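# Arrange four wooden cubes in a row by size

## Task

Place the four wooden cubes on the table in a single straight line ordered from largest to smallest, with each cube's face flush against the face of its neighbour, and finish with the robot touching none of the cubes.

## Robot and tools

Robot: two arms with sixteen-motor hands. left_arm carries a left hand; its base sits at (0, +0.312, -0.001) m in the scene frame. right_arm carries a right hand; its base sits at (+0.035, -0.328, +0.002) m. A camera stand sits between and just behind the bases, and a post stands behind the arms. Avoid both.

Frames: the scene frame has its origin at table-top height, midway between the nominal bases. +z points up, +x points out over the table, and left_arm is on the +y side. Image left and right do not match these names. Each arm reports end_effector_position (m) and end_effector_quat_wxyz in its own base frame. Offsets you send are taken along the current Hand target's own axes. Hand point axes: +z runs along the straight fingers toward the tips. +y points out of the palm face. +x crosses the palm away from the thumb on the right hand and toward the thumb on the left. A rigid mast on the palm side of the wrist can strike objects.

A row is 48 numbers, each in [-1, 1], always for both arms. The order is: left_arm dx, dy, dz, rx, ry, rz; then 16 left-hand motor goals; then left current_limit and speed; then the same 24 values for right_arm. The pose part is an offset, not a pose. It is measured from that arm's Hand target at the start of the action. A value of 1.0 equals 0.6 m or 180 degrees, and rx, ry, rz form one rotation vector. Sending six zeros asks nothing new of that arm.

The 16 motors come in this order: index_mcp, index_abd, index_pip, index_dip, middle_mcp, middle_abd, middle_pip, middle_dip, ring_mcp, ring_abd, ring_pip, ring_dip, thumb_cmc, thumb_axl, thumb_mcp, thumb_ipl. Each value is an absolute goal scaled linearly between the hinge's stops. Moving toward -1 curls the finger toward the palm. Straight positions: mcp +0.75, abd 0, pip +0.58, dip +0.70, thumb_cmc +0.71 (thumb flat beside the palm), thumb_axl +0.68, thumb_mcp +0.23, thumb_ipl +0.17. current_limit maps -1..+1 to 0..550 mA. speed sets the set-point rate to (speed+1)/2 of 8.5 rad/s. Both start at +0.4 and -0.6. A hand value of zero is a real goal. To leave a hand unchanged, resend its hand_goal, hand_current_limit and hand_speed.

Tools:
- execute_actions(actions, cameras): actions is a list of actions. Each action is a list of up to 15 rows, one per 1/30 s step. A short action repeats its last row. Every row counts from the pose at the action's start, so repeating an offset moves the arm again. An empty list returns camera images.
- move(target, speed, blend, blocking, cameras): target is one 48-number row or a list of up to 15 rows. Every row is an offset from the same starting Hand targets, not from the previous row. The hand point travels in a straight line. speed is in m/s, from 0.002 to 4.3, default 0.25; turning is capped at twice that value in rad/s. blend, in m, rounds the corners of a path list. blocking=false returns early while the move continues. The move is capped at 10 s. Its result adds a move: line showing done, off_target, moving, held or fault, plus limits=paced (pose clipped) or limits=held (a step was withheld). Moves do not avoid obstacles. Faster moves overshoot and hit harder.
- wait(seconds 0 to 3600), stop(), zoom_image(camera, region [x0,y0,x1,y1] with at most 504 px per side), read_manual(section), finished_scene().
- Cameras: cam_head_left, cam_head_right, cam_high, each 672x504.

Reading results: Hand target is your last commanded pose after clipping, and the next offsets start from it. The measured hand point often stops short of it. Friction and sag can leave it a few centimetres off, and the elbow sags below the command, more when carrying a load. Send the remaining gap as a new offset. Each step, commanded orientation is clipped to within 40 degrees of the measured orientation. For each motor, hand_goal is the written goal and hand_measured is the actual hinge position on the same scale. hand_current_ma is positive when pushing toward -1. hand_state reads moving, goal, blocked or overload. A grip presses only while its goal lies past the object's surface. Resend hand_goal to keep a grip; sending hand_measured loosens it. A current of 495 mA or more held for 5 s shuts the motor down for 10 s. MOTOR HOT appears at 85 °C, and at 100 °C that arm's joints go limp. After a HAND FAULT line, the remaining motion calls in that same reply are skipped. Joint torques include offsets and noise.

Avoid: dropping or tossing cubes, fast impacts, and pushing hard against the table or fixed parts. Do not let the hands or arms press into each other, including closing one hand on the other's fingers. Keep every cube on the table. Back away from an arm that is stopped against something. Before finishing, open the hands and lift clear of all cubes.

Each tool is called after "Request:" as name([rows], argument=value, ...), one row to a line, values as JSON.

## Session

Request:
execute_actions(actions=[])

Scene clock: 0.00 s.
left_arm: end_effector_position=(+0.5286, -0.2109, +0.2631) hand_goal=(+0.754, +0.000, +0.576, +0.696, +0.754, +0.000, +0.576, +0.696, +0.754, +0.000, +0.576, +0.696, +0.714, +0.678, +0.226, +0.168) hand_measured=(+0.7535, +0.0007, +0.5770, +0.6958, +0.7535, -0.0008, +0.5770, +0.6958, +0.7535, -0.0008, +0.5770, +0.6971, +0.7142, +0.6767, +0.2262, +0.1681) hand_current_ma=(+1, +7, -4, -3, -5, +5, -2, -17, -17, +3, -3, -7, -23, -25, -7, -19) hand_state=(goal, goal, goal, goal, goal, goal, goal, goal, goal, goal, goal, goal, goal, goal, goal, goal) hand_current_limit=0.40 hand_speed=-0.60 end_effector_quat_wxyz=(-0.011, +0.758, +0.652, +0.016) | right_arm: end_effector_position=(+0.4217, +0.0112, +0.2817) hand_goal=(+0.754, +0.000, +0.576, +0.696, +0.754, +0.000, +0.576, +0.696, +0.754, +0.000, +0.576, +0.696, +0.714, +0.678, +0.226, +0.168) hand_measured=(+0.7535, +0.0007, +0.5770, +0.6958, +0.7523, +0.0007, +0.5770, +0.6958, +0.7535, +0.0007, +0.5757, +0.6958, +0.7142, +0.6777, +0.2262, +0.1672) hand_current_ma=(-5, -6, -10, +8, +10, -8, +2, +0, +2, +4, -4, +4, +8, -6, -7, +0) hand_state=(goal, goal, goal, goal, goal, goal, goal, goal, goal, goal, goal, goal, goal, goal, goal, goal) hand_current_limit=0.40 hand_speed=-0.60 end_effector_quat_wxyz=(+0.693, +0.293, +0.640, +0.152)
Joint positions: left_arm=[-0.476 1.634 1.647 -1.593 -0.038 -0.327] | right_arm=[-0.019 1.123 0.258 0.873 0.195 -0.927]
Joint velocities: within noise
Joint torques (N m): no reading
Heat: left arm: hottest waist 34 °C; right arm: hottest waist 35 °C.
Hand target: left_arm +0.5331, -0.2132, +0.2672; -0.006, +0.758, +0.652, +0.018 | right_arm +0.4254, +0.0112, +0.2965; +0.704, +0.290, +0.628, +0.157

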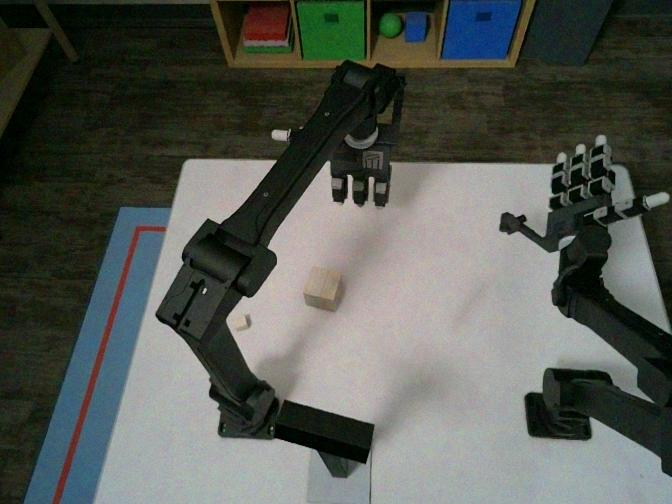

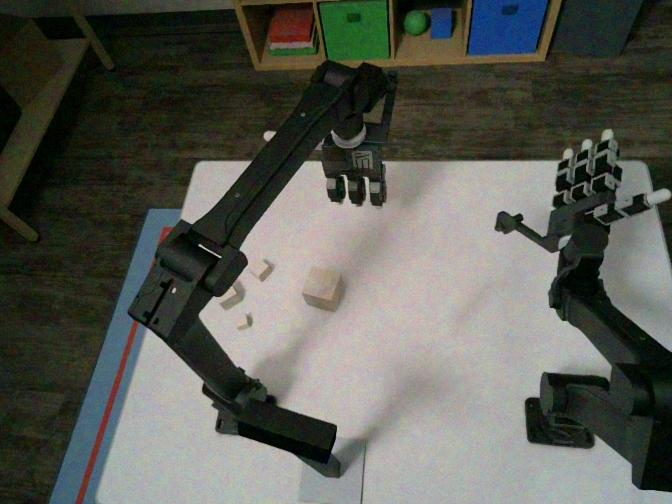

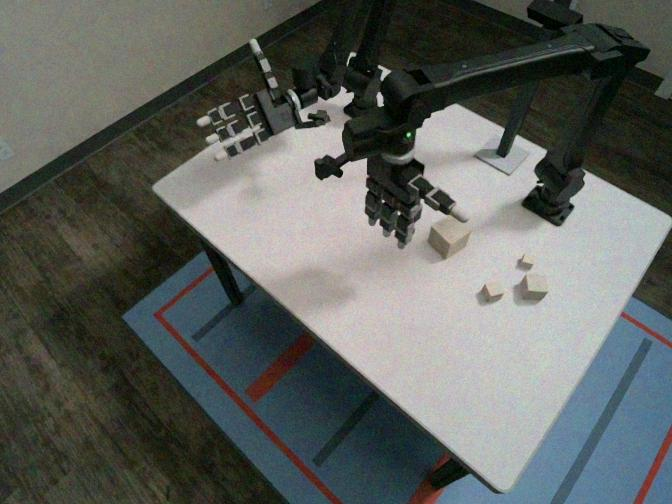

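Request:
zoom_image(camera="cam_head_right", region=[180, 220, 380, 370])

Request:
zoom_image(camera="cam_high", region=[400, 190, 600, 340])

Request:
zoom_image(camera="cam_head_left", region=[180, 220, 380, 370])

Scaled by 2.520 from the camera's image (finer frame: 960x720).

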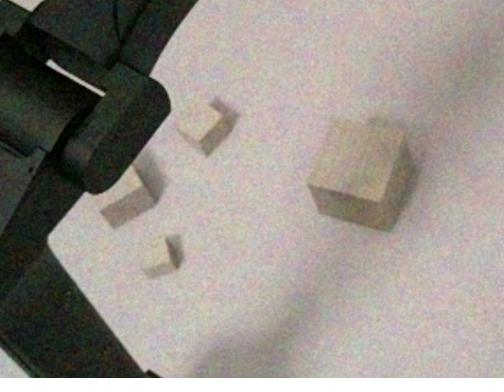

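Scaled by 2.520 from the camera's image (finer frame: 960x720).

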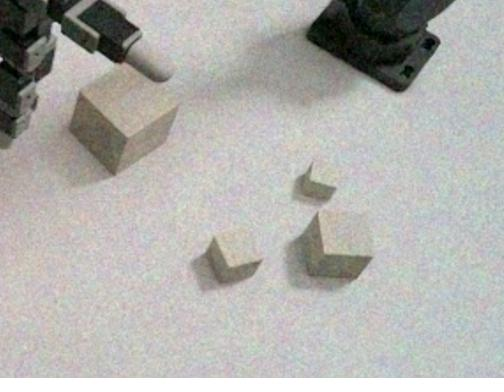

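Scaled by 2.520 from the camera's image (finer frame: 960x720).

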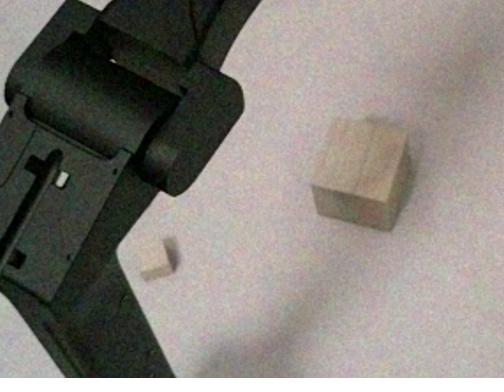

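Request:
move(target=[0.844, -0.689, 0.02, 0, 0, 0, 0.754, 0, 0.576, 0.696, 0.754, 0, 0.576, 0.696, 0.754, 0, 0.576, 0.696, 0.714, 0.678, 0.226, 0.168, 0.4, -0.6, 0, 0, 0, 0, 0, 0, 0.754, 0, 0.576, 0.696, 0.754, 0, 0.576, 0.696, 0.754, 0, 0.576, 0.696, 0.714, 0.678, 0.226, 0.168, 0.4, -0.6], speed=0.25, cameras=["all"])

Scene clock: 6.10 s.
left_arm: end_effector_position=(+0.2899, +0.1603, +0.2691) hand_goal=(+0.754, +0.000, +0.576, +0.696, +0.754, +0.000, +0.576, +0.696, +0.754, +0.000, +0.576, +0.696, +0.714, +0.678, +0.226, +0.168) hand_measured=(+0.7523, +0.0007, +0.5757, +0.6920, +0.7535, -0.0008, +0.5744, +0.6920, +0.7523, -0.0008, +0.5770, +0.6920, +0.7180, +0.6777, +0.2232, +0.1681) hand_current_ma=(+7, +20, +1, +0, -5, +22, -7, -14, -8, +8, -9, -8, -13, -7, -1, +2) hand_state=(goal, goal, goal, goal, goal, goal, goal, goal, goal, goal, goal, goal, goal, goal, goal, goal) hand_current_limit=0.40 hand_speed=-0.60 end_effector_quat_wxyz=(-0.022, +0.877, +0.479, +0.027) | right_arm: end_effector_position=(+0.4217, +0.0112, +0.2817) hand_goal=(+0.754, +0.000, +0.576, +0.696, +0.754, +0.000, +0.576, +0.696, +0.754, +0.000, +0.576, +0.696, +0.714, +0.678, +0.226, +0.168) hand_measured=(+0.7595, +0.0007, +0.5757, +0.6971, +0.7607, -0.0008, +0.5782, +0.6958, +0.7595, -0.0008, +0.5770, +0.6945, +0.7205, +0.6767, +0.2252, +0.1681) hand_current_ma=(-5, -4, -7, +0, +14, -5, +2, +2, +3, +7, -6, +4, +9, -4, -6, +1) hand_state=(goal, goal, goal, goal, goal, goal, goal, goal, goal, goal, goal, goal, goal, goal, goal, goal) hand_current_limit=0.40 hand_speed=-0.60 end_effector_quat_wxyz=(+0.693, +0.293, +0.640, +0.152)
Joint positions: left_arm=[0.72 1.021 1.091 -1.578 -0.031 1.291] | right_arm=[-0.019 1.123 0.258 0.873 0.195 -0.927]
Joint torques (N m): left_arm=[38.24 -0.03 10.78 1.21 0.04 0.06] | right_arm=[0.67 -4.84 7.69 2.81 0.11 -0.18]
Heat: left arm: hottest waist 34 °C; right arm: hottest waist 35 °C.
Hand target: left_arm +0.1997, +0.3492, +0.2674; -0.006, +0.758, +0.652, +0.018 | right_arm +0.4254, +0.0112, +0.2965; +0.704, +0.290, +0.628, +0.157
Off the commanded pose: left_arm 0.209 m, 24 deg | right_arm 0.015 m, 2 deg.
move: off_target (left_arm)

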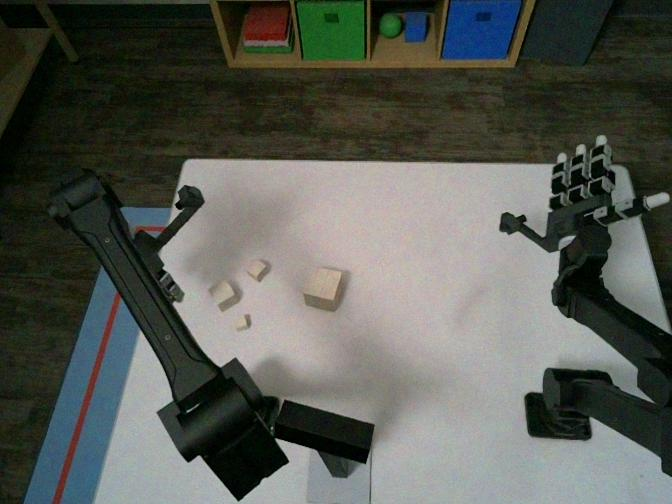

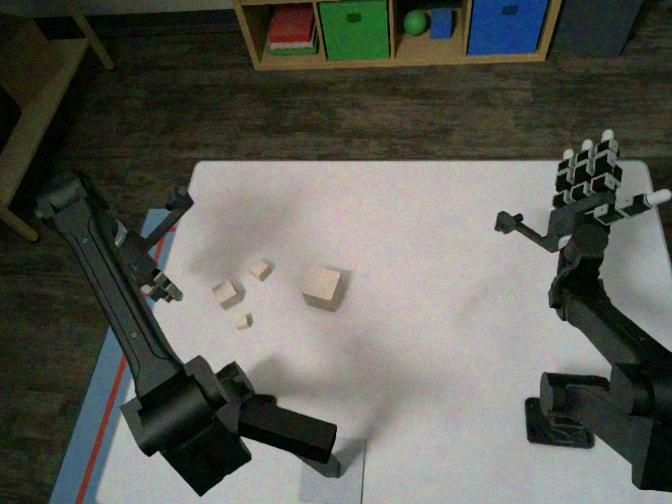

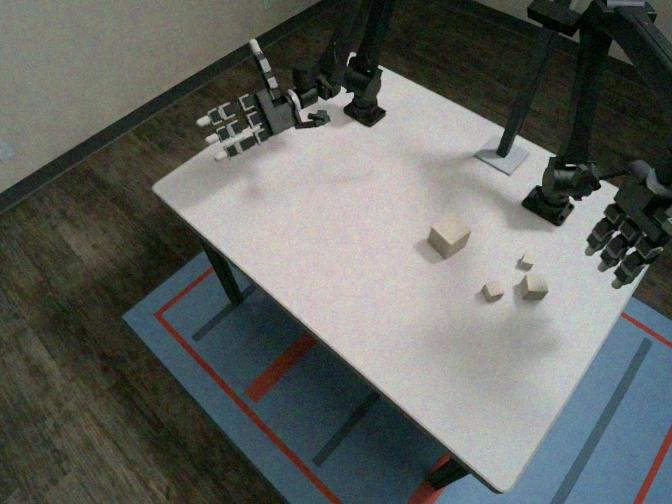

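Request:
move(target=[-0.444, 0.404, -0.01, 0, 0, 0, 0.754, 0, 0.576, 0.696, 0.754, 0, 0.576, 0.696, 0.754, 0, 0.576, 0.696, 0.714, 0.678, 0.226, 0.168, 0.4, -0.6, 0, 0, 0, 0, 0, 0, 0.754, 0, 0.576, 0.696, 0.754, 0, 0.576, 0.696, 0.754, 0, 0.576, 0.696, 0.714, 0.678, 0.226, 0.168, 0.4, -0.6], speed=0.25, cameras=["all"])

Scene clock: 8.73 s.
left_arm: end_effector_position=(+0.3845, +0.0460, +0.2491) hand_goal=(+0.754, +0.000, +0.576, +0.696, +0.754, +0.000, +0.576, +0.696, +0.754, +0.000, +0.576, +0.696, +0.714, +0.678, +0.226, +0.168) hand_measured=(+0.7523, -0.0023, +0.5718, +0.6932, +0.7523, -0.0037, +0.5718, +0.6958, +0.7511, -0.0052, +0.5744, +0.6920, +0.7104, +0.6777, +0.2232, +0.1681) hand_current_ma=(+6, -4, -15, -7, -22, +0, +0, -18, -22, -7, -5, -21, -30, -15, -20, +7) hand_state=(goal, goal, goal, goal, goal, goal, goal, goal, goal, goal, goal, goal, goal, goal, goal, goal) hand_current_limit=0.40 hand_speed=-0.60 end_effector_quat_wxyz=(-0.016, +0.762, +0.648, +0.001) | right_arm: end_effector_position=(+0.4217, +0.0112, +0.2817) hand_goal=(+0.754, +0.000, +0.576, +0.696, +0.754, +0.000, +0.576, +0.696, +0.754, +0.000, +0.576, +0.696, +0.714, +0.678, +0.226, +0.168) hand_measured=(+0.7607, -0.0008, +0.5770, +0.6971, +0.7607, -0.0023, +0.5770, +0.6971, +0.7595, -0.0008, +0.5782, +0.6958, +0.7192, +0.6777, +0.2252, +0.1672) hand_current_ma=(-3, -3, -8, +4, +15, -8, +3, +7, +4, +5, -6, +9, +12, -8, -5, +0) hand_state=(goal, goal, goal, goal, goal, goal, goal, goal, goal, goal, goal, goal, goal, goal, goal, goal) hand_current_limit=0.40 hand_speed=-0.60 end_effector_quat_wxyz=(+0.693, +0.293, +0.640, +0.152)
Joint positions: left_arm=[0.11 1.13 1.12 -1.578 -0.028 0.272] | right_arm=[-0.019 1.123 0.258 0.873 0.195 -0.927]
Joint torques (N m): left_arm=[0.56 -4.48 11.81 0.66 -0.24 -0.16] | right_arm=[0.09 -5.3 7.72 2.95 0.05 -0.18]
Heat: left arm: hottest waist 34 °C; right arm: hottest waist 35 °C.
Hand target: left_arm +0.3997, +0.0496, +0.2674; -0.006, +0.758, +0.652, +0.018 | right_arm +0.4254, +0.0112, +0.2965; +0.704, +0.290, +0.628, +0.157
Off the commanded pose: left_arm 0.024 m, 2 deg | right_arm 0.015 m, 2 deg.
move: off_target (left_arm)

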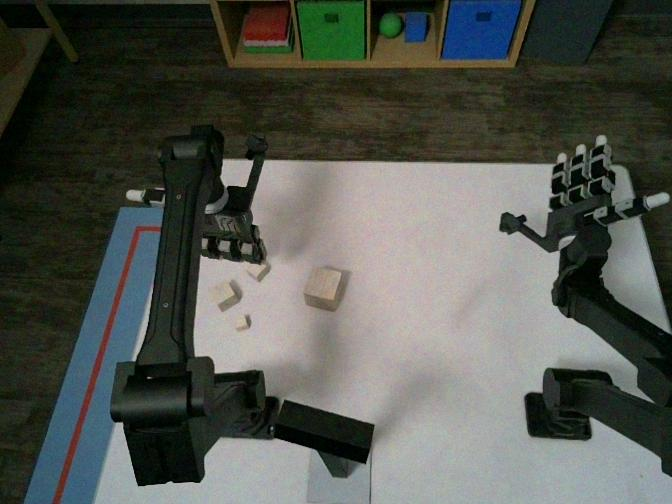

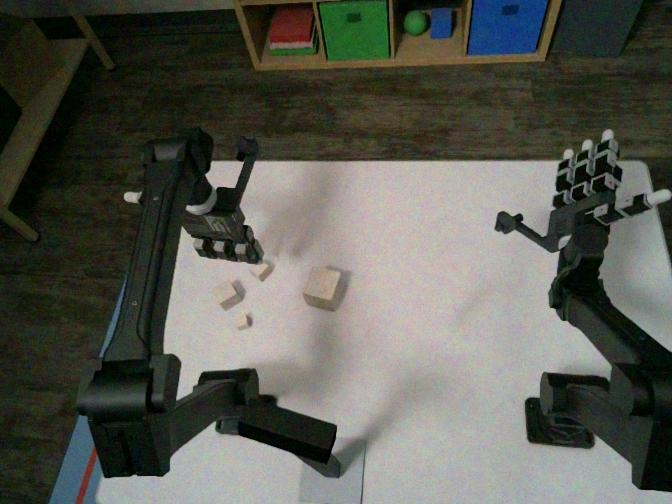

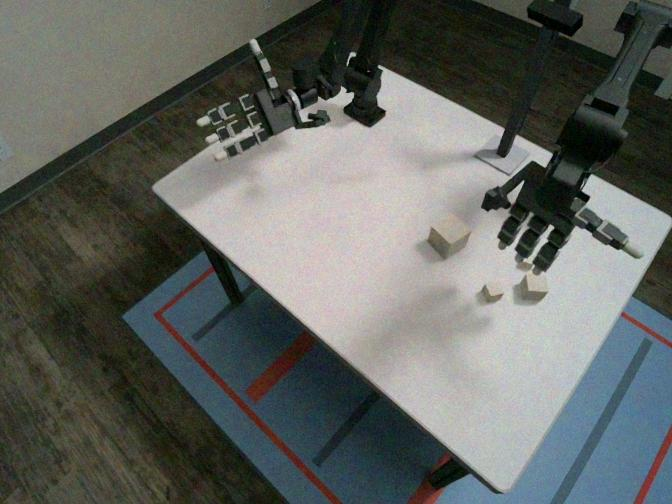

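Request:
zoom_image(camera="cam_high", region=[300, 0, 672, 280])

Request:
zoom_image(camera="cam_head_left", region=[100, 220, 400, 445])

Scaled by 1.355 from the camera's image (finer frame: 960x720).

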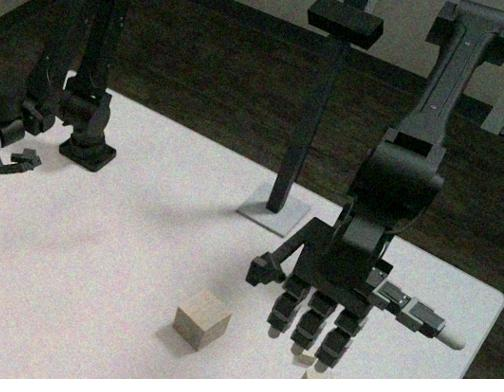

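Scaled by 1.680 from the camera's image (finer frame: 960x720).

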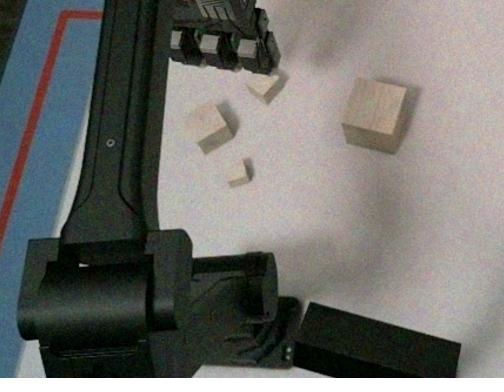

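Request:
zoom_image(camera="cam_head_left", region=[200, 250, 290, 340])

Request:
zoom_image(camera="cam_head_right", region=[200, 250, 290, 340])

Request:
zoom_image(camera="cam_high", region=[470, 230, 560, 320])

Scaled by 5.600 from the camera's image (finer frame: 960x720).

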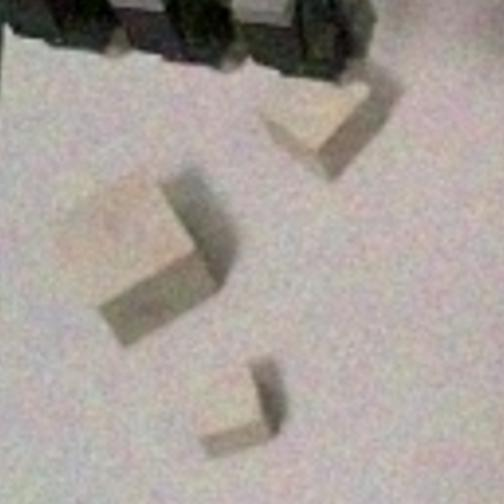

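Scaled by 5.600 from the camera's image (finer frame: 960x720).

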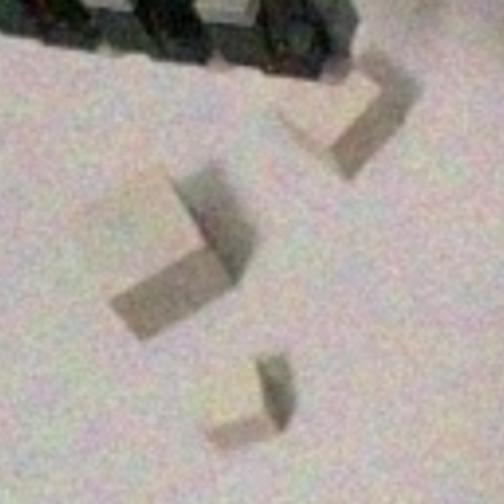

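Scaled by 5.600 from the camera's image (finer frame: 960x720).

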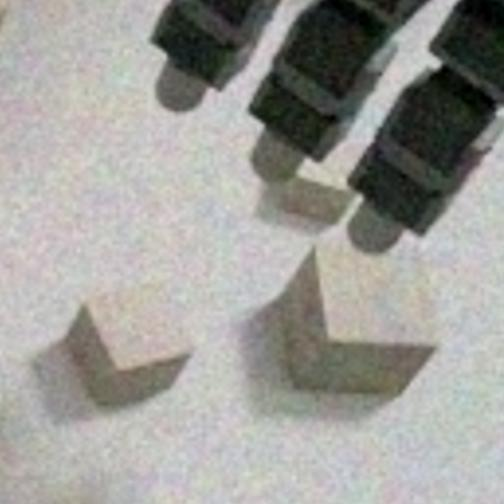

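Request:
move(target=[-0.0705, -0.128, -0.0087, 0, 0, 0.2356, 0.754, 0.185, 0.576, 0.696, 0.754, -0.185, 0.576, 0.696, -0.479, 0, -0.08, 0.696, 0.714, 0.678, 0.226, 0.168, 0.4, -0.6, 0, 0, 0, 0, 0, 0, 0.754, 0, 0.576, 0.696, 0.754, 0, 0.576, 0.696, 0.754, 0, 0.576, 0.696, 0.714, 0.678, 0.226, 0.168, 0.4, -0.6], speed=0.2, cameras=["all"])

Scene clock: 14.27 s.
left_arm: end_effector_position=(+0.3251, +0.0196, +0.2742) hand_goal=(+0.754, +0.186, +0.576, +0.696, +0.754, -0.184, +0.576, +0.696, -0.478, +0.000, -0.080, +0.696, +0.714, +0.678, +0.226, +0.168) hand_measured=(+0.7511, +0.1838, +0.5718, +0.6945, +0.7523, -0.1825, +0.5718, +0.6958, -0.4609, -0.0052, -0.0749, +0.7009, +0.7180, +0.6777, +0.2232, +0.1672) hand_current_ma=(-7, -16, -6, +2, -14, +11, -21, -5, +47, -8, +5, +5, -12, -11, -26, +1) hand_state=(goal, goal, goal, goal, goal, goal, goal, goal, goal, goal, goal, goal, goal, goal, goal, goal) hand_current_limit=0.40 hand_speed=-0.60 end_effector_quat_wxyz=(-0.013, +0.942, +0.336, +0.024) | right_arm: end_effector_position=(+0.4217, +0.0112, +0.2817) hand_goal=(+0.754, +0.000, +0.576, +0.696, +0.754, +0.000, +0.576, +0.696, +0.754, +0.000, +0.576, +0.696, +0.714, +0.678, +0.226, +0.168) hand_measured=(+0.7607, -0.0008, +0.5770, +0.6958, +0.7607, -0.0008, +0.5770, +0.6958, +0.7583, -0.0008, +0.5770, +0.6958, +0.7205, +0.6777, +0.2262, +0.1672) hand_current_ma=(-8, -1, -4, +6, +7, -7, +6, +2, +1, +7, -5, +8, +9, -5, -2, +0) hand_state=(goal, goal, goal, goal, goal, goal, goal, goal, goal, goal, goal, goal, goal, goal, goal, goal) hand_current_limit=0.40 hand_speed=-0.60 end_effector_quat_wxyz=(+0.693, +0.293, +0.640, +0.152)
Joint positions: left_arm=[0.256 0.994 1.088 -1.62 -0.029 1.142] | right_arm=[-0.019 1.123 0.258 0.873 0.195 -0.927]
Joint torques (N m): left_arm=[1.14 -4.42 7.34 0.05 0.17 0.05] | right_arm=[0.73 -5.3 7.61 2.76 0.07 -0.15]
Heat: left arm: hottest waist 34 °C; right arm: hottest waist 35 °C.
Hand target: left_arm +0.3174, +0.0190, +0.2699; -0.012, +0.942, +0.334, +0.015 | right_arm +0.4254, +0.0112, +0.2965; +0.704, +0.290, +0.628, +0.157
Off the commanded pose: left_arm 0.009 m, 1 deg | right_arm 0.015 m, 2 deg.
move: done

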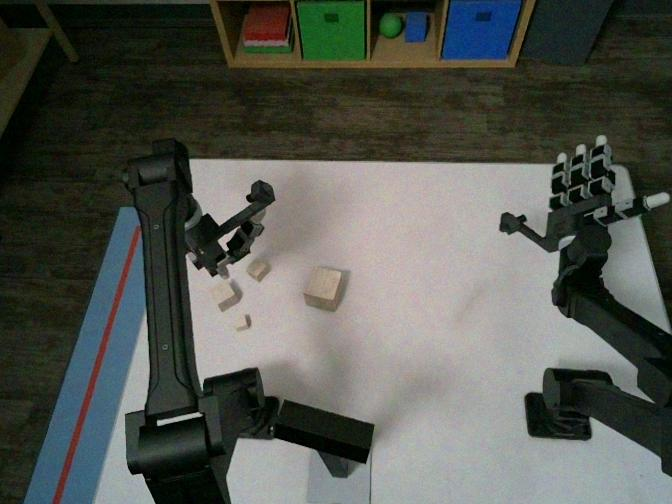

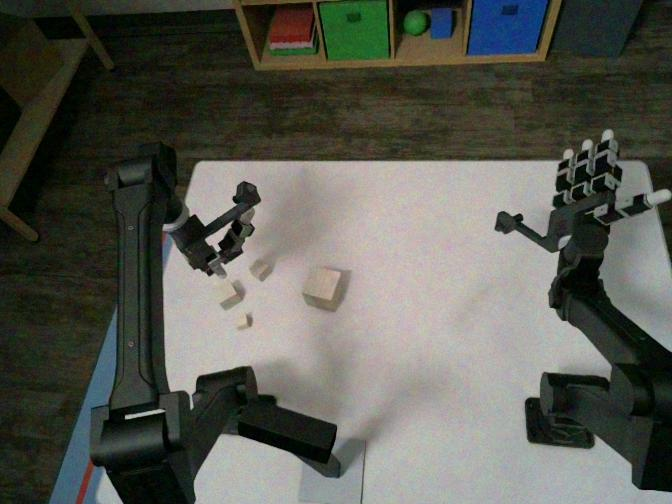

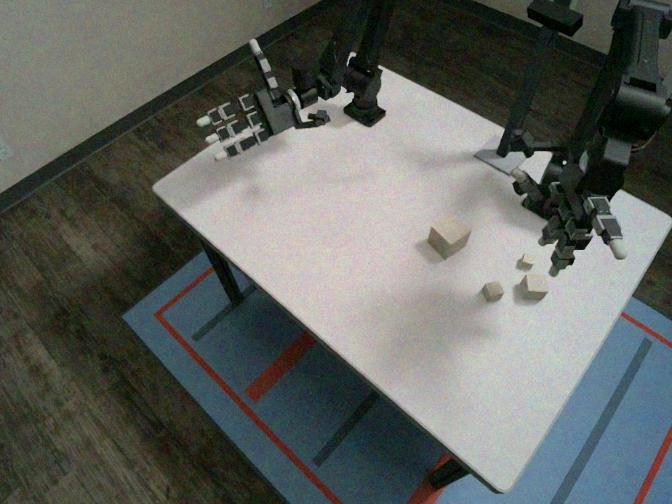

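Request:
zoom_image(camera="cam_high", region=[470, 170, 640, 320])

Request:
zoom_image(camera="cam_head_left", region=[170, 190, 300, 340])

Request:
zoom_image(camera="cam_head_right", region=[170, 190, 300, 340])

Scaled by 2.965 from the camera's image (finer frame: 960x720).

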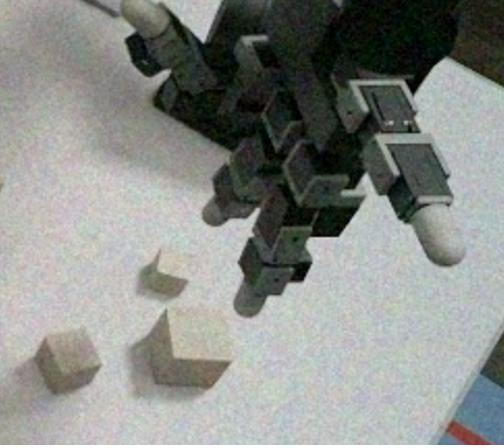

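Scaled by 3.360 from the camera's image (finer frame: 960x720).

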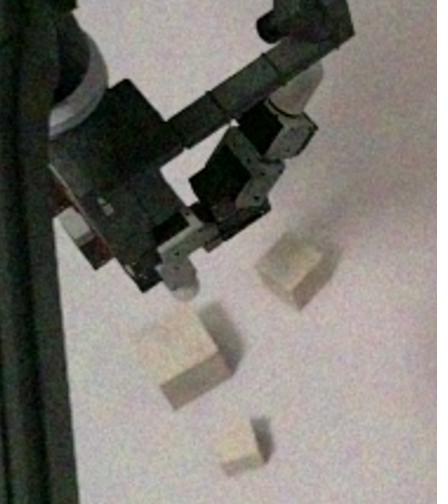

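Scaled by 3.360 from the camera's image (finer frame: 960x720).

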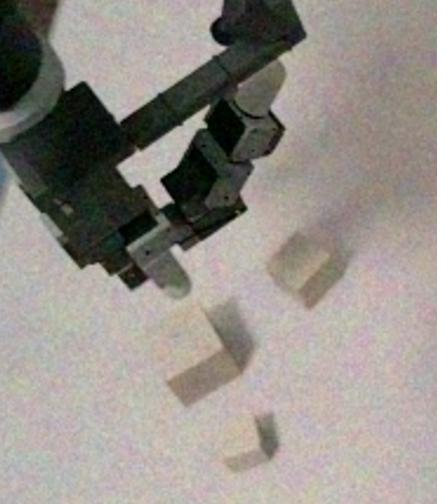

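Request:
move(target=[0.0048, -0.0268, 0.1422, -0.0027, -0.0172, 0, 0.754, 0.185, 0.576, 0.696, 0.754, -0.185, 0.576, 0.696, -0.479, 0, -0.08, 0.696, 0.714, 0.678, 0.226, 0.168, 0.4, -0.6, 0, 0, 0, 0, 0, 0, 0.754, 0, 0.576, 0.696, 0.754, 0, 0.576, 0.696, 0.754, 0, 0.576, 0.696, 0.714, 0.678, 0.226, 0.168, 0.4, -0.6], speed=0.1, cameras=["all"])

Request:
zoom_image(camera="cam_high", region=[470, 200, 590, 320])

Request:
zoom_image(camera="cam_head_left", region=[180, 230, 300, 350])

Request:
zoom_image(camera="cam_head_right", region=[180, 230, 300, 350])

Scene clock: 17.30 s.
left_arm: end_effector_position=(+0.3107, +0.0350, +0.1919) hand_goal=(+0.754, +0.186, +0.576, +0.696, +0.754, -0.184, +0.576, +0.696, -0.478, +0.000, -0.080, +0.696, +0.714, +0.678, +0.226, +0.168) hand_measured=(+0.7511, +0.1838, +0.5718, +0.6945, +0.7535, -0.1825, +0.5718, +0.6958, -0.4609, -0.0052, -0.0749, +0.7009, +0.7167, +0.6777, +0.2232, +0.1681) hand_current_ma=(+16, +6, -16, -15, -21, +10, -2, -6, +44, -9, +3, +9, +0, -10, -4, +1) hand_state=(goal, goal, goal, goal, goal, goal, goal, goal, goal, goal, goal, goal, goal, goal, goal, goal) hand_current_limit=0.40 hand_speed=-0.60 end_effector_quat_wxyz=(-0.001, +0.942, +0.336, -0.005) | right_arm: end_effector_position=(+0.4217, +0.0112, +0.2817) hand_goal=(+0.754, +0.000, +0.576, +0.696, +0.754, +0.000, +0.576, +0.696, +0.754, +0.000, +0.576, +0.696, +0.714, +0.678, +0.226, +0.168) hand_measured=(+0.7607, -0.0008, +0.5770, +0.6971, +0.7595, +0.0007, +0.5770, +0.6958, +0.7595, +0.0007, +0.5770, +0.6958, +0.7205, +0.6767, +0.2262, +0.1672) hand_current_ma=(-2, -9, -9, +2, +9, -8, +3, +1, +4, +9, -6, +5, +7, -5, -9, +2) hand_state=(goal, goal, goal, goal, goal, goal, goal, goal, goal, goal, goal, goal, goal, goal, goal, goal) hand_current_limit=0.40 hand_speed=-0.60 end_effector_quat_wxyz=(+0.693, +0.293, +0.640, +0.152)
Joint positions: left_arm=[0.347 1.011 0.886 -1.457 -0.001 1.232] | right_arm=[-0.019 1.123 0.258 0.873 0.195 -0.927]
Joint torques (N m): left_arm=[1.08 -2.78 7.46 1.07 0.2 0.06] | right_arm=[0.15 -5.36 7.72 2.99 0.08 -0.15]
Heat: left arm: hottest waist 34 °C; right arm: hottest waist 35 °C.
Hand target: left_arm +0.3111, +0.0362, +0.1850; +0.001, +0.942, +0.334, -0.009 | right_arm +0.4254, +0.0112, +0.2965; +0.704, +0.290, +0.628, +0.157
Off the commanded pose: left_arm 0.007 m, 1 deg | right_arm 0.015 m, 2 deg.
move: done

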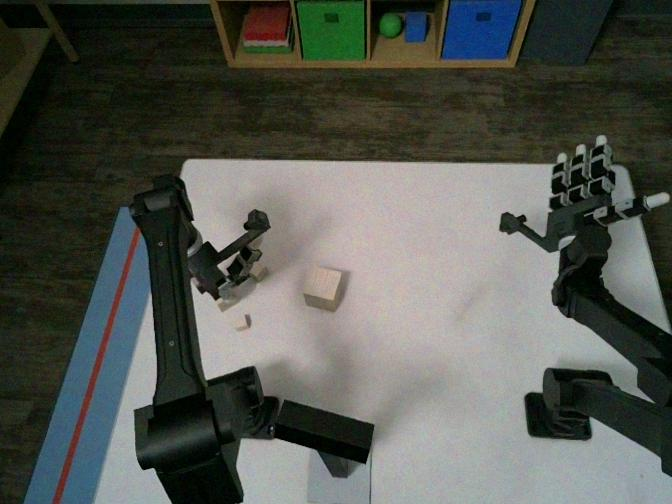

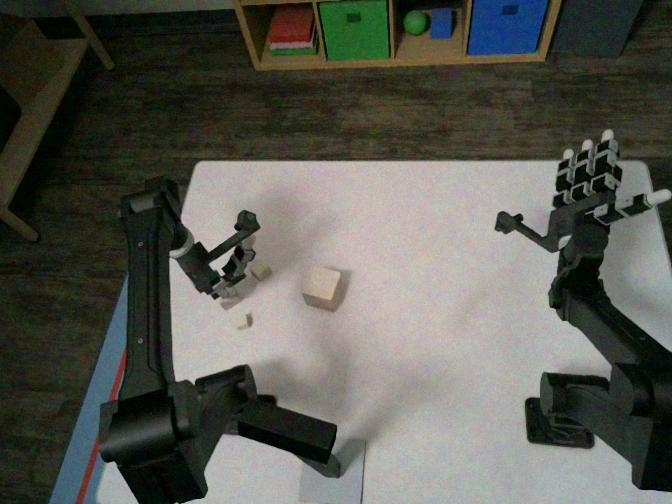

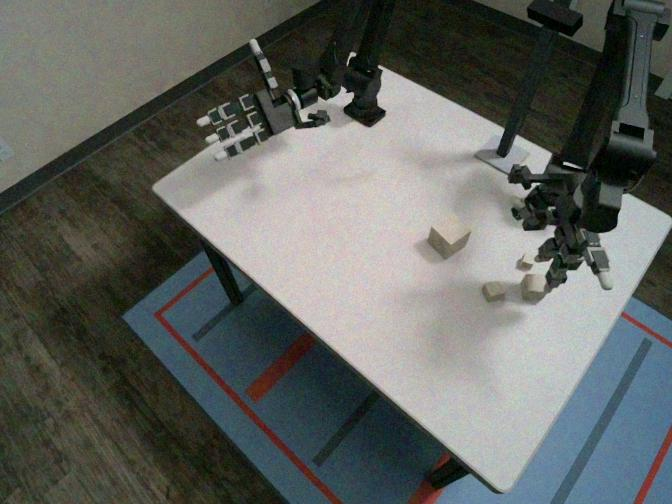

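Scaled by 4.200 from the camera's image (finer frame: 960x720).

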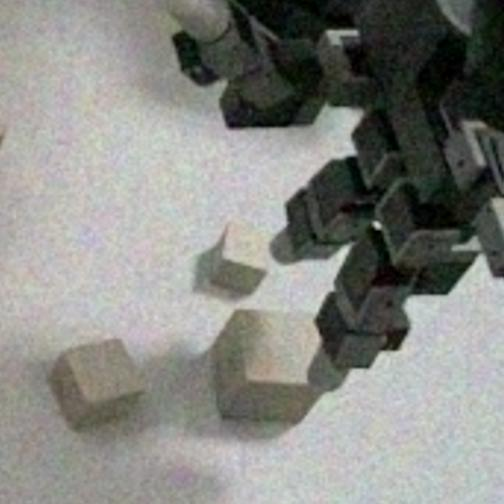

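Scaled by 4.200 from the camera's image (finer frame: 960x720).

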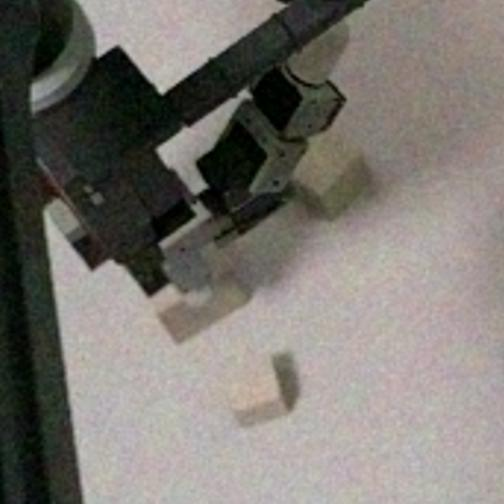

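Scaled by 4.200 from the camera's image (finer frame: 960x720).

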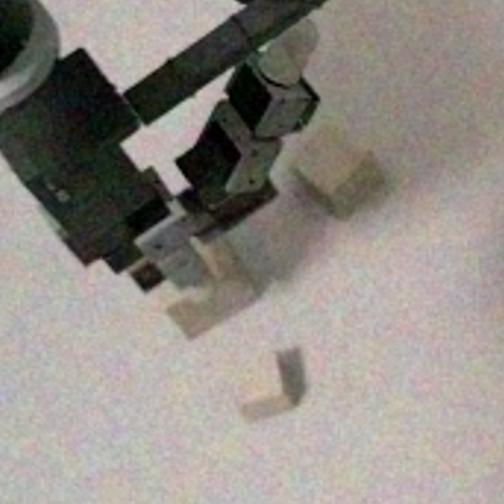

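Request:
zoom_image(camera="cam_high", region=[510, 240, 570, 310])

Request:
zoom_image(camera="cam_head_left", region=[200, 270, 270, 330])

Request:
zoom_image(camera="cam_head_right", region=[200, 270, 270, 330])

Scaled by 7.200 from the camera's image (finer frame: 960x720).

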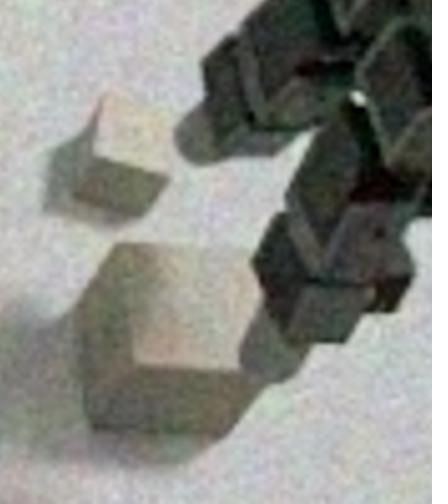

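Scaled by 7.200 from the camera's image (finer frame: 960x720).

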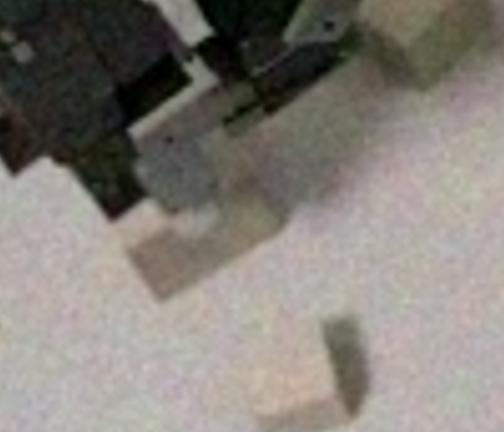

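Scaled by 7.200 from the camera's image (finer frame: 960x720).

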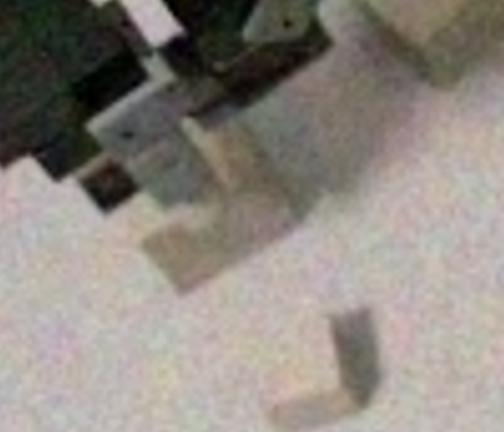

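Request:
move(target=[-0.0025, 0.004, 0.0717, 0, 0, 0.022, 0.754, 0.185, 0.576, 0.696, 0.754, -0.185, 0.576, 0.696, -0.479, 0, -0.08, 0.696, 0.714, 0.678, 0.226, 0.168, 0.4, -0.6, 0, 0, 0, 0, 0, 0, 0.754, 0, 0.576, 0.696, 0.754, 0, 0.576, 0.696, 0.754, 0, 0.576, 0.696, 0.714, 0.678, 0.226, 0.168, 0.4, -0.6], speed=0.06, cameras=["all"])

Request:
zoom_image(camera="cam_high", region=[500, 240, 570, 310])

Request:
zoom_image(camera="cam_head_left", region=[200, 270, 270, 330])

Request:
zoom_image(camera="cam_head_right", region=[200, 270, 270, 330])

Scene clock: 19.53 s.
left_arm: end_effector_position=(+0.3117, +0.0317, +0.1498) hand_goal=(+0.754, +0.186, +0.576, +0.696, +0.754, -0.184, +0.576, +0.696, -0.478, +0.000, -0.080, +0.696, +0.714, +0.678, +0.226, +0.168) hand_measured=(+0.7523, +0.1838, +0.5718, +0.6945, +0.7523, -0.1825, +0.5718, +0.6958, -0.4609, -0.0052, -0.0749, +0.6996, +0.7167, +0.6767, +0.2232, +0.1681) hand_current_ma=(-9, -11, -25, -9, -7, +13, +4, -7, +56, -12, +5, +6, -6, -4, -10, +1) hand_state=(goal, goal, goal, goal, goal, goal, goal, goal, goal, goal, goal, goal, goal, goal, goal, goal) hand_current_limit=0.40 hand_speed=-0.60 end_effector_quat_wxyz=(+0.000, +0.953, +0.303, -0.004) | right_arm: end_effector_position=(+0.4217, +0.0112, +0.2817) hand_goal=(+0.754, +0.000, +0.576, +0.696, +0.754, +0.000, +0.576, +0.696, +0.754, +0.000, +0.576, +0.696, +0.714, +0.678, +0.226, +0.168) hand_measured=(+0.7607, -0.0008, +0.5770, +0.6958, +0.7607, -0.0008, +0.5770, +0.6958, +0.7619, -0.0008, +0.5757, +0.6971, +0.7192, +0.6777, +0.2252, +0.1672) hand_current_ma=(-4, -5, -7, +7, +13, -8, +2, +4, +4, +7, -5, +4, +9, -9, -4, -1) hand_state=(goal, goal, goal, goal, goal, goal, goal, goal, goal, goal, goal, goal, goal, goal, goal, goal) hand_current_limit=0.40 hand_speed=-0.60 end_effector_quat_wxyz=(+0.693, +0.293, +0.640, +0.152)
Joint positions: left_arm=[0.347 1.048 0.797 -1.328 -0.001 1.302] | right_arm=[-0.019 1.123 0.258 0.873 0.195 -0.927]
Joint torques (N m): left_arm=[1.2 -2.9 7.23 1.11 0.22 0.04] | right_arm=[0.79 -5.19 7.75 2.76 0.07 -0.17]
Heat: left arm: hottest waist 34 °C; right arm: hottest waist 35 °C.
Hand target: left_arm +0.3108, +0.0330, +0.1420; +0.001, +0.953, +0.302, -0.009 | right_arm +0.4254, +0.0112, +0.2965; +0.704, +0.290, +0.628, +0.157
Off the commanded pose: left_arm 0.008 m, 1 deg | right_arm 0.015 m, 2 deg.
move: done

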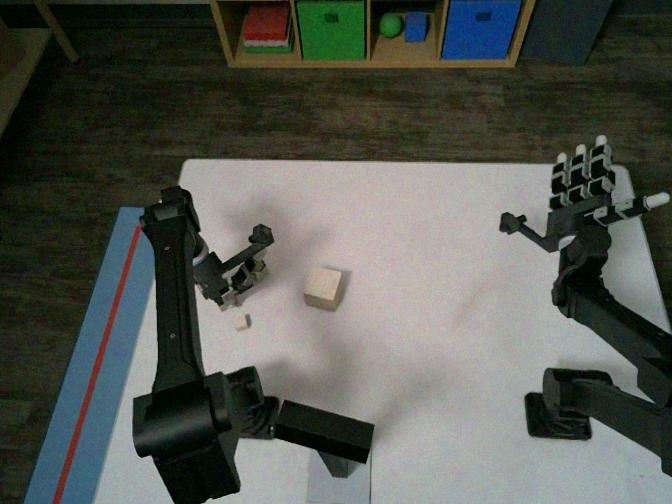

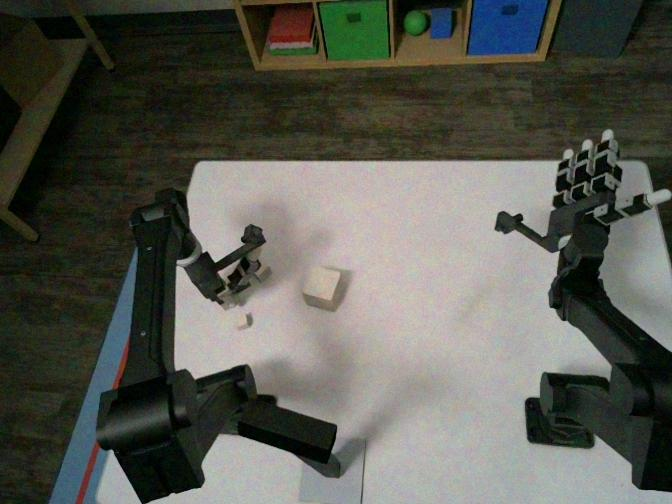

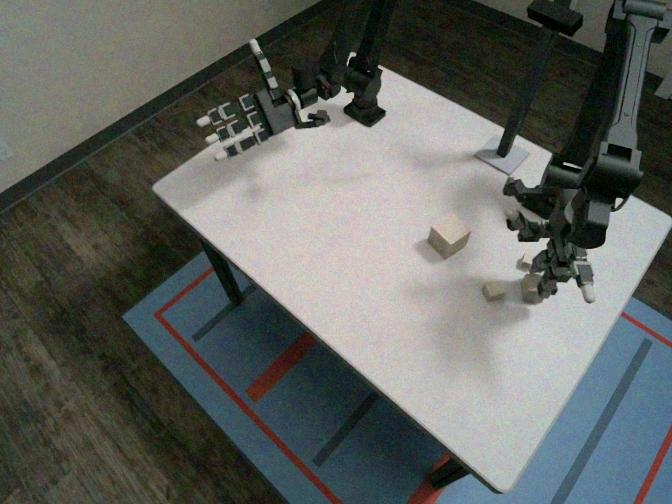

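Scaled by 7.200 from the camera's image (finer frame: 960x720).

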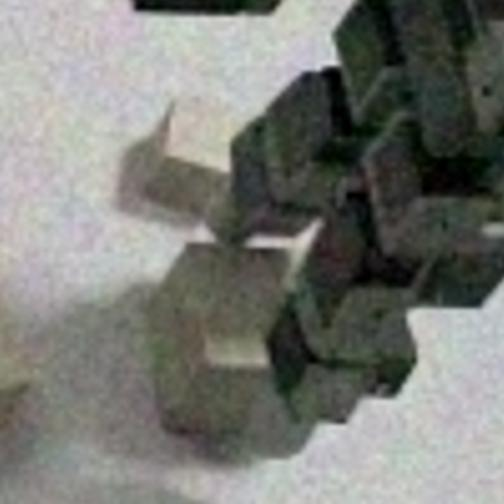

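Scaled by 7.200 from the camera's image (finer frame: 960x720).

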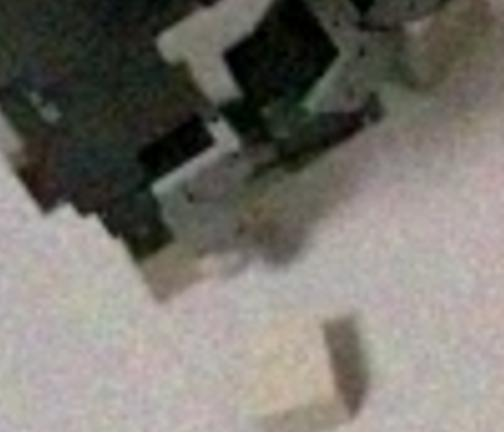

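Scaled by 7.200 from the camera's image (finer frame: 960x720).

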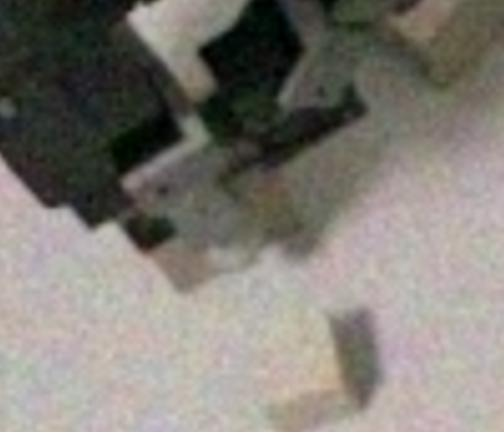

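Request:
move(target=[0, 0, 0.0167, 0, 0, 0, 0.754, 0.185, 0.576, 0.696, 0.754, -0.185, 0.576, 0.696, -0.479, 0, -0.08, 0.696, 0.714, 0.678, 0.226, 0.168, 0.4, -0.6, 0, 0, 0, 0, 0, 0, 0.754, 0, 0.576, 0.696, 0.754, 0, 0.576, 0.696, 0.754, 0, 0.576, 0.696, 0.714, 0.678, 0.226, 0.168, 0.4, -0.6], speed=0.05, cameras=["all"])

Request:
zoom_image(camera="cam_high", region=[500, 240, 570, 310])

Request:
zoom_image(camera="cam_head_left", region=[200, 270, 270, 330])

Scene clock: 20.37 s.
left_arm: end_effector_position=(+0.3117, +0.0317, +0.1399) hand_goal=(+0.754, +0.186, +0.576, +0.696, +0.754, -0.184, +0.576, +0.696, -0.478, +0.000, -0.080, +0.696, +0.714, +0.678, +0.226, +0.168) hand_measured=(+0.7511, +0.1838, +0.5718, +0.6932, +0.7535, -0.1825, +0.5718, +0.6958, -0.4609, -0.0052, -0.0749, +0.6996, +0.7167, +0.6777, +0.2232, +0.1681) hand_current_ma=(+2, -20, -10, -23, -7, +4, -24, -4, +44, -6, +15, +7, -15, -8, -25, -2) hand_state=(goal, goal, goal, goal, goal, goal, goal, goal, goal, goal, goal, goal, goal, goal, goal, goal) hand_current_limit=0.40 hand_speed=-0.60 end_effector_quat_wxyz=(+0.000, +0.953, +0.303, -0.004) | right_arm: end_effector_position=(+0.4217, +0.0112, +0.2817) hand_goal=(+0.754, +0.000, +0.576, +0.696, +0.754, +0.000, +0.576, +0.696, +0.754, +0.000, +0.576, +0.696, +0.714, +0.678, +0.226, +0.168) hand_measured=(+0.7607, -0.0008, +0.5770, +0.6958, +0.7607, -0.0008, +0.5770, +0.6958, +0.7595, -0.0008, +0.5770, +0.6958, +0.7192, +0.6777, +0.2262, +0.1681) hand_current_ma=(-5, -5, -11, +6, +12, -8, +0, +3, +5, +3, -8, +7, +10, -10, -7, +2) hand_state=(goal, goal, goal, goal, goal, goal, goal, goal, goal, goal, goal, goal, goal, goal, goal, goal) hand_current_limit=0.40 hand_speed=-0.60 end_effector_quat_wxyz=(+0.693, +0.293, +0.640, +0.152)
Joint positions: left_arm=[0.347 1.056 0.775 -1.298 -0.001 1.303] | right_arm=[-0.019 1.123 0.258 0.873 0.195 -0.927]
Joint torques (N m): left_arm=[1.14 -3.08 7.15 1.1 0.22 0.06] | right_arm=[0.26 -4.89 7.71 2.97 0.09 -0.17]
Heat: left arm: hottest waist 34 °C; right arm: hottest waist 35 °C.
Hand target: left_arm +0.3106, +0.0329, +0.1320; +0.001, +0.953, +0.302, -0.009 | right_arm +0.4254, +0.0112, +0.2965; +0.704, +0.290, +0.628, +0.157
Off the commanded pose: left_arm 0.008 m, 1 deg | right_arm 0.015 m, 2 deg.
move: done

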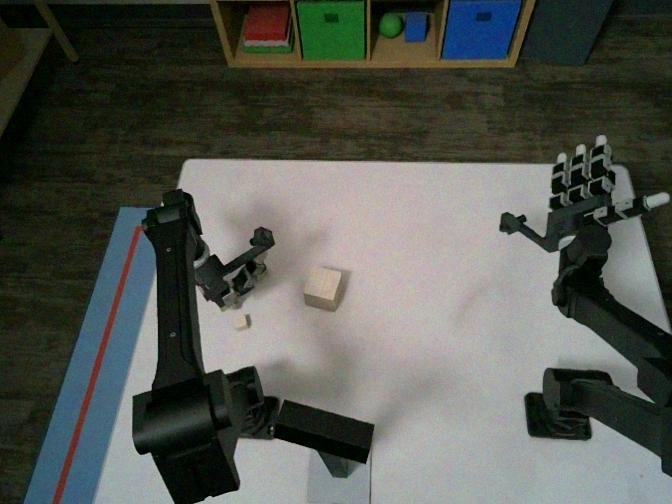

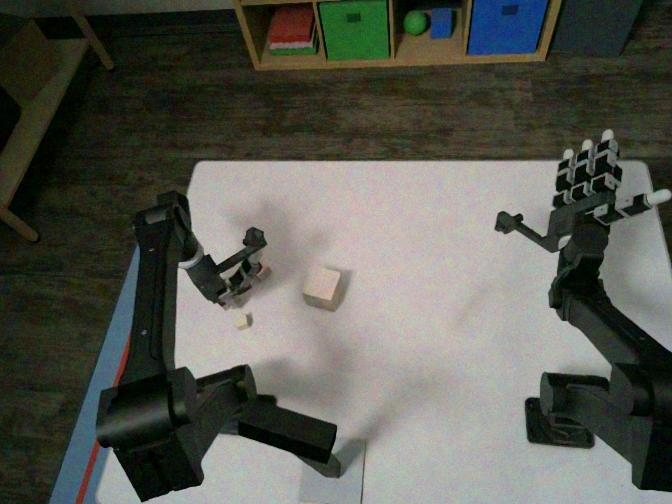

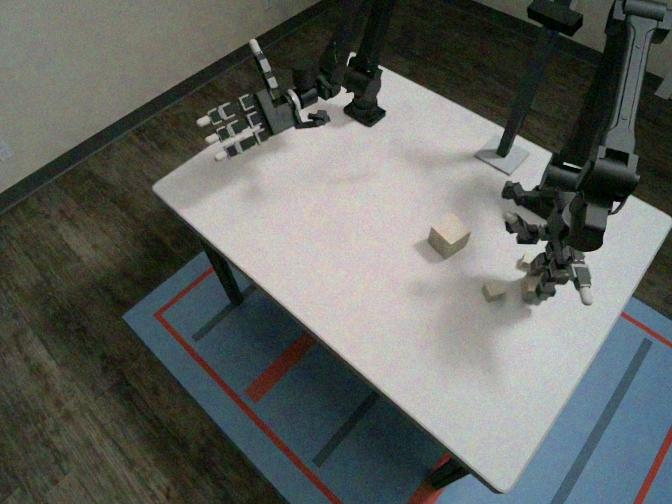

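Scaled by 7.200 from the camera's image (finer frame: 960x720).

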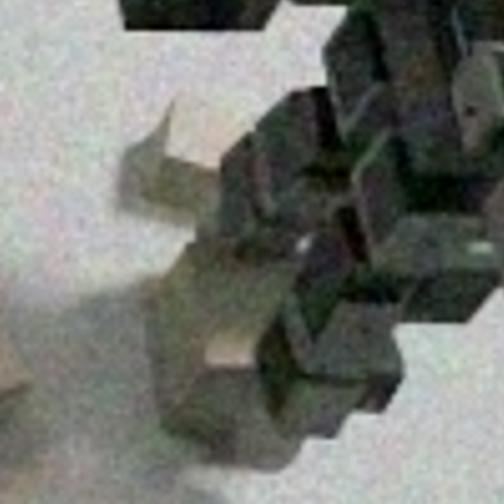

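Scaled by 7.200 from the camera's image (finer frame: 960x720).

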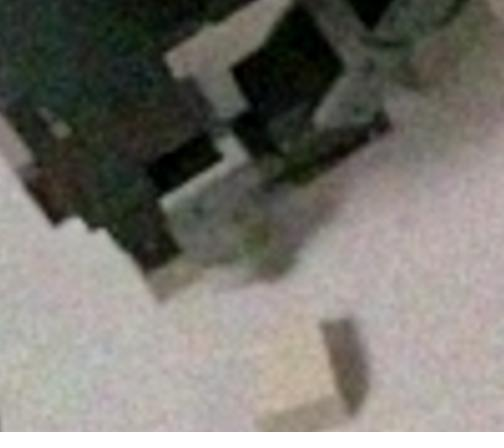

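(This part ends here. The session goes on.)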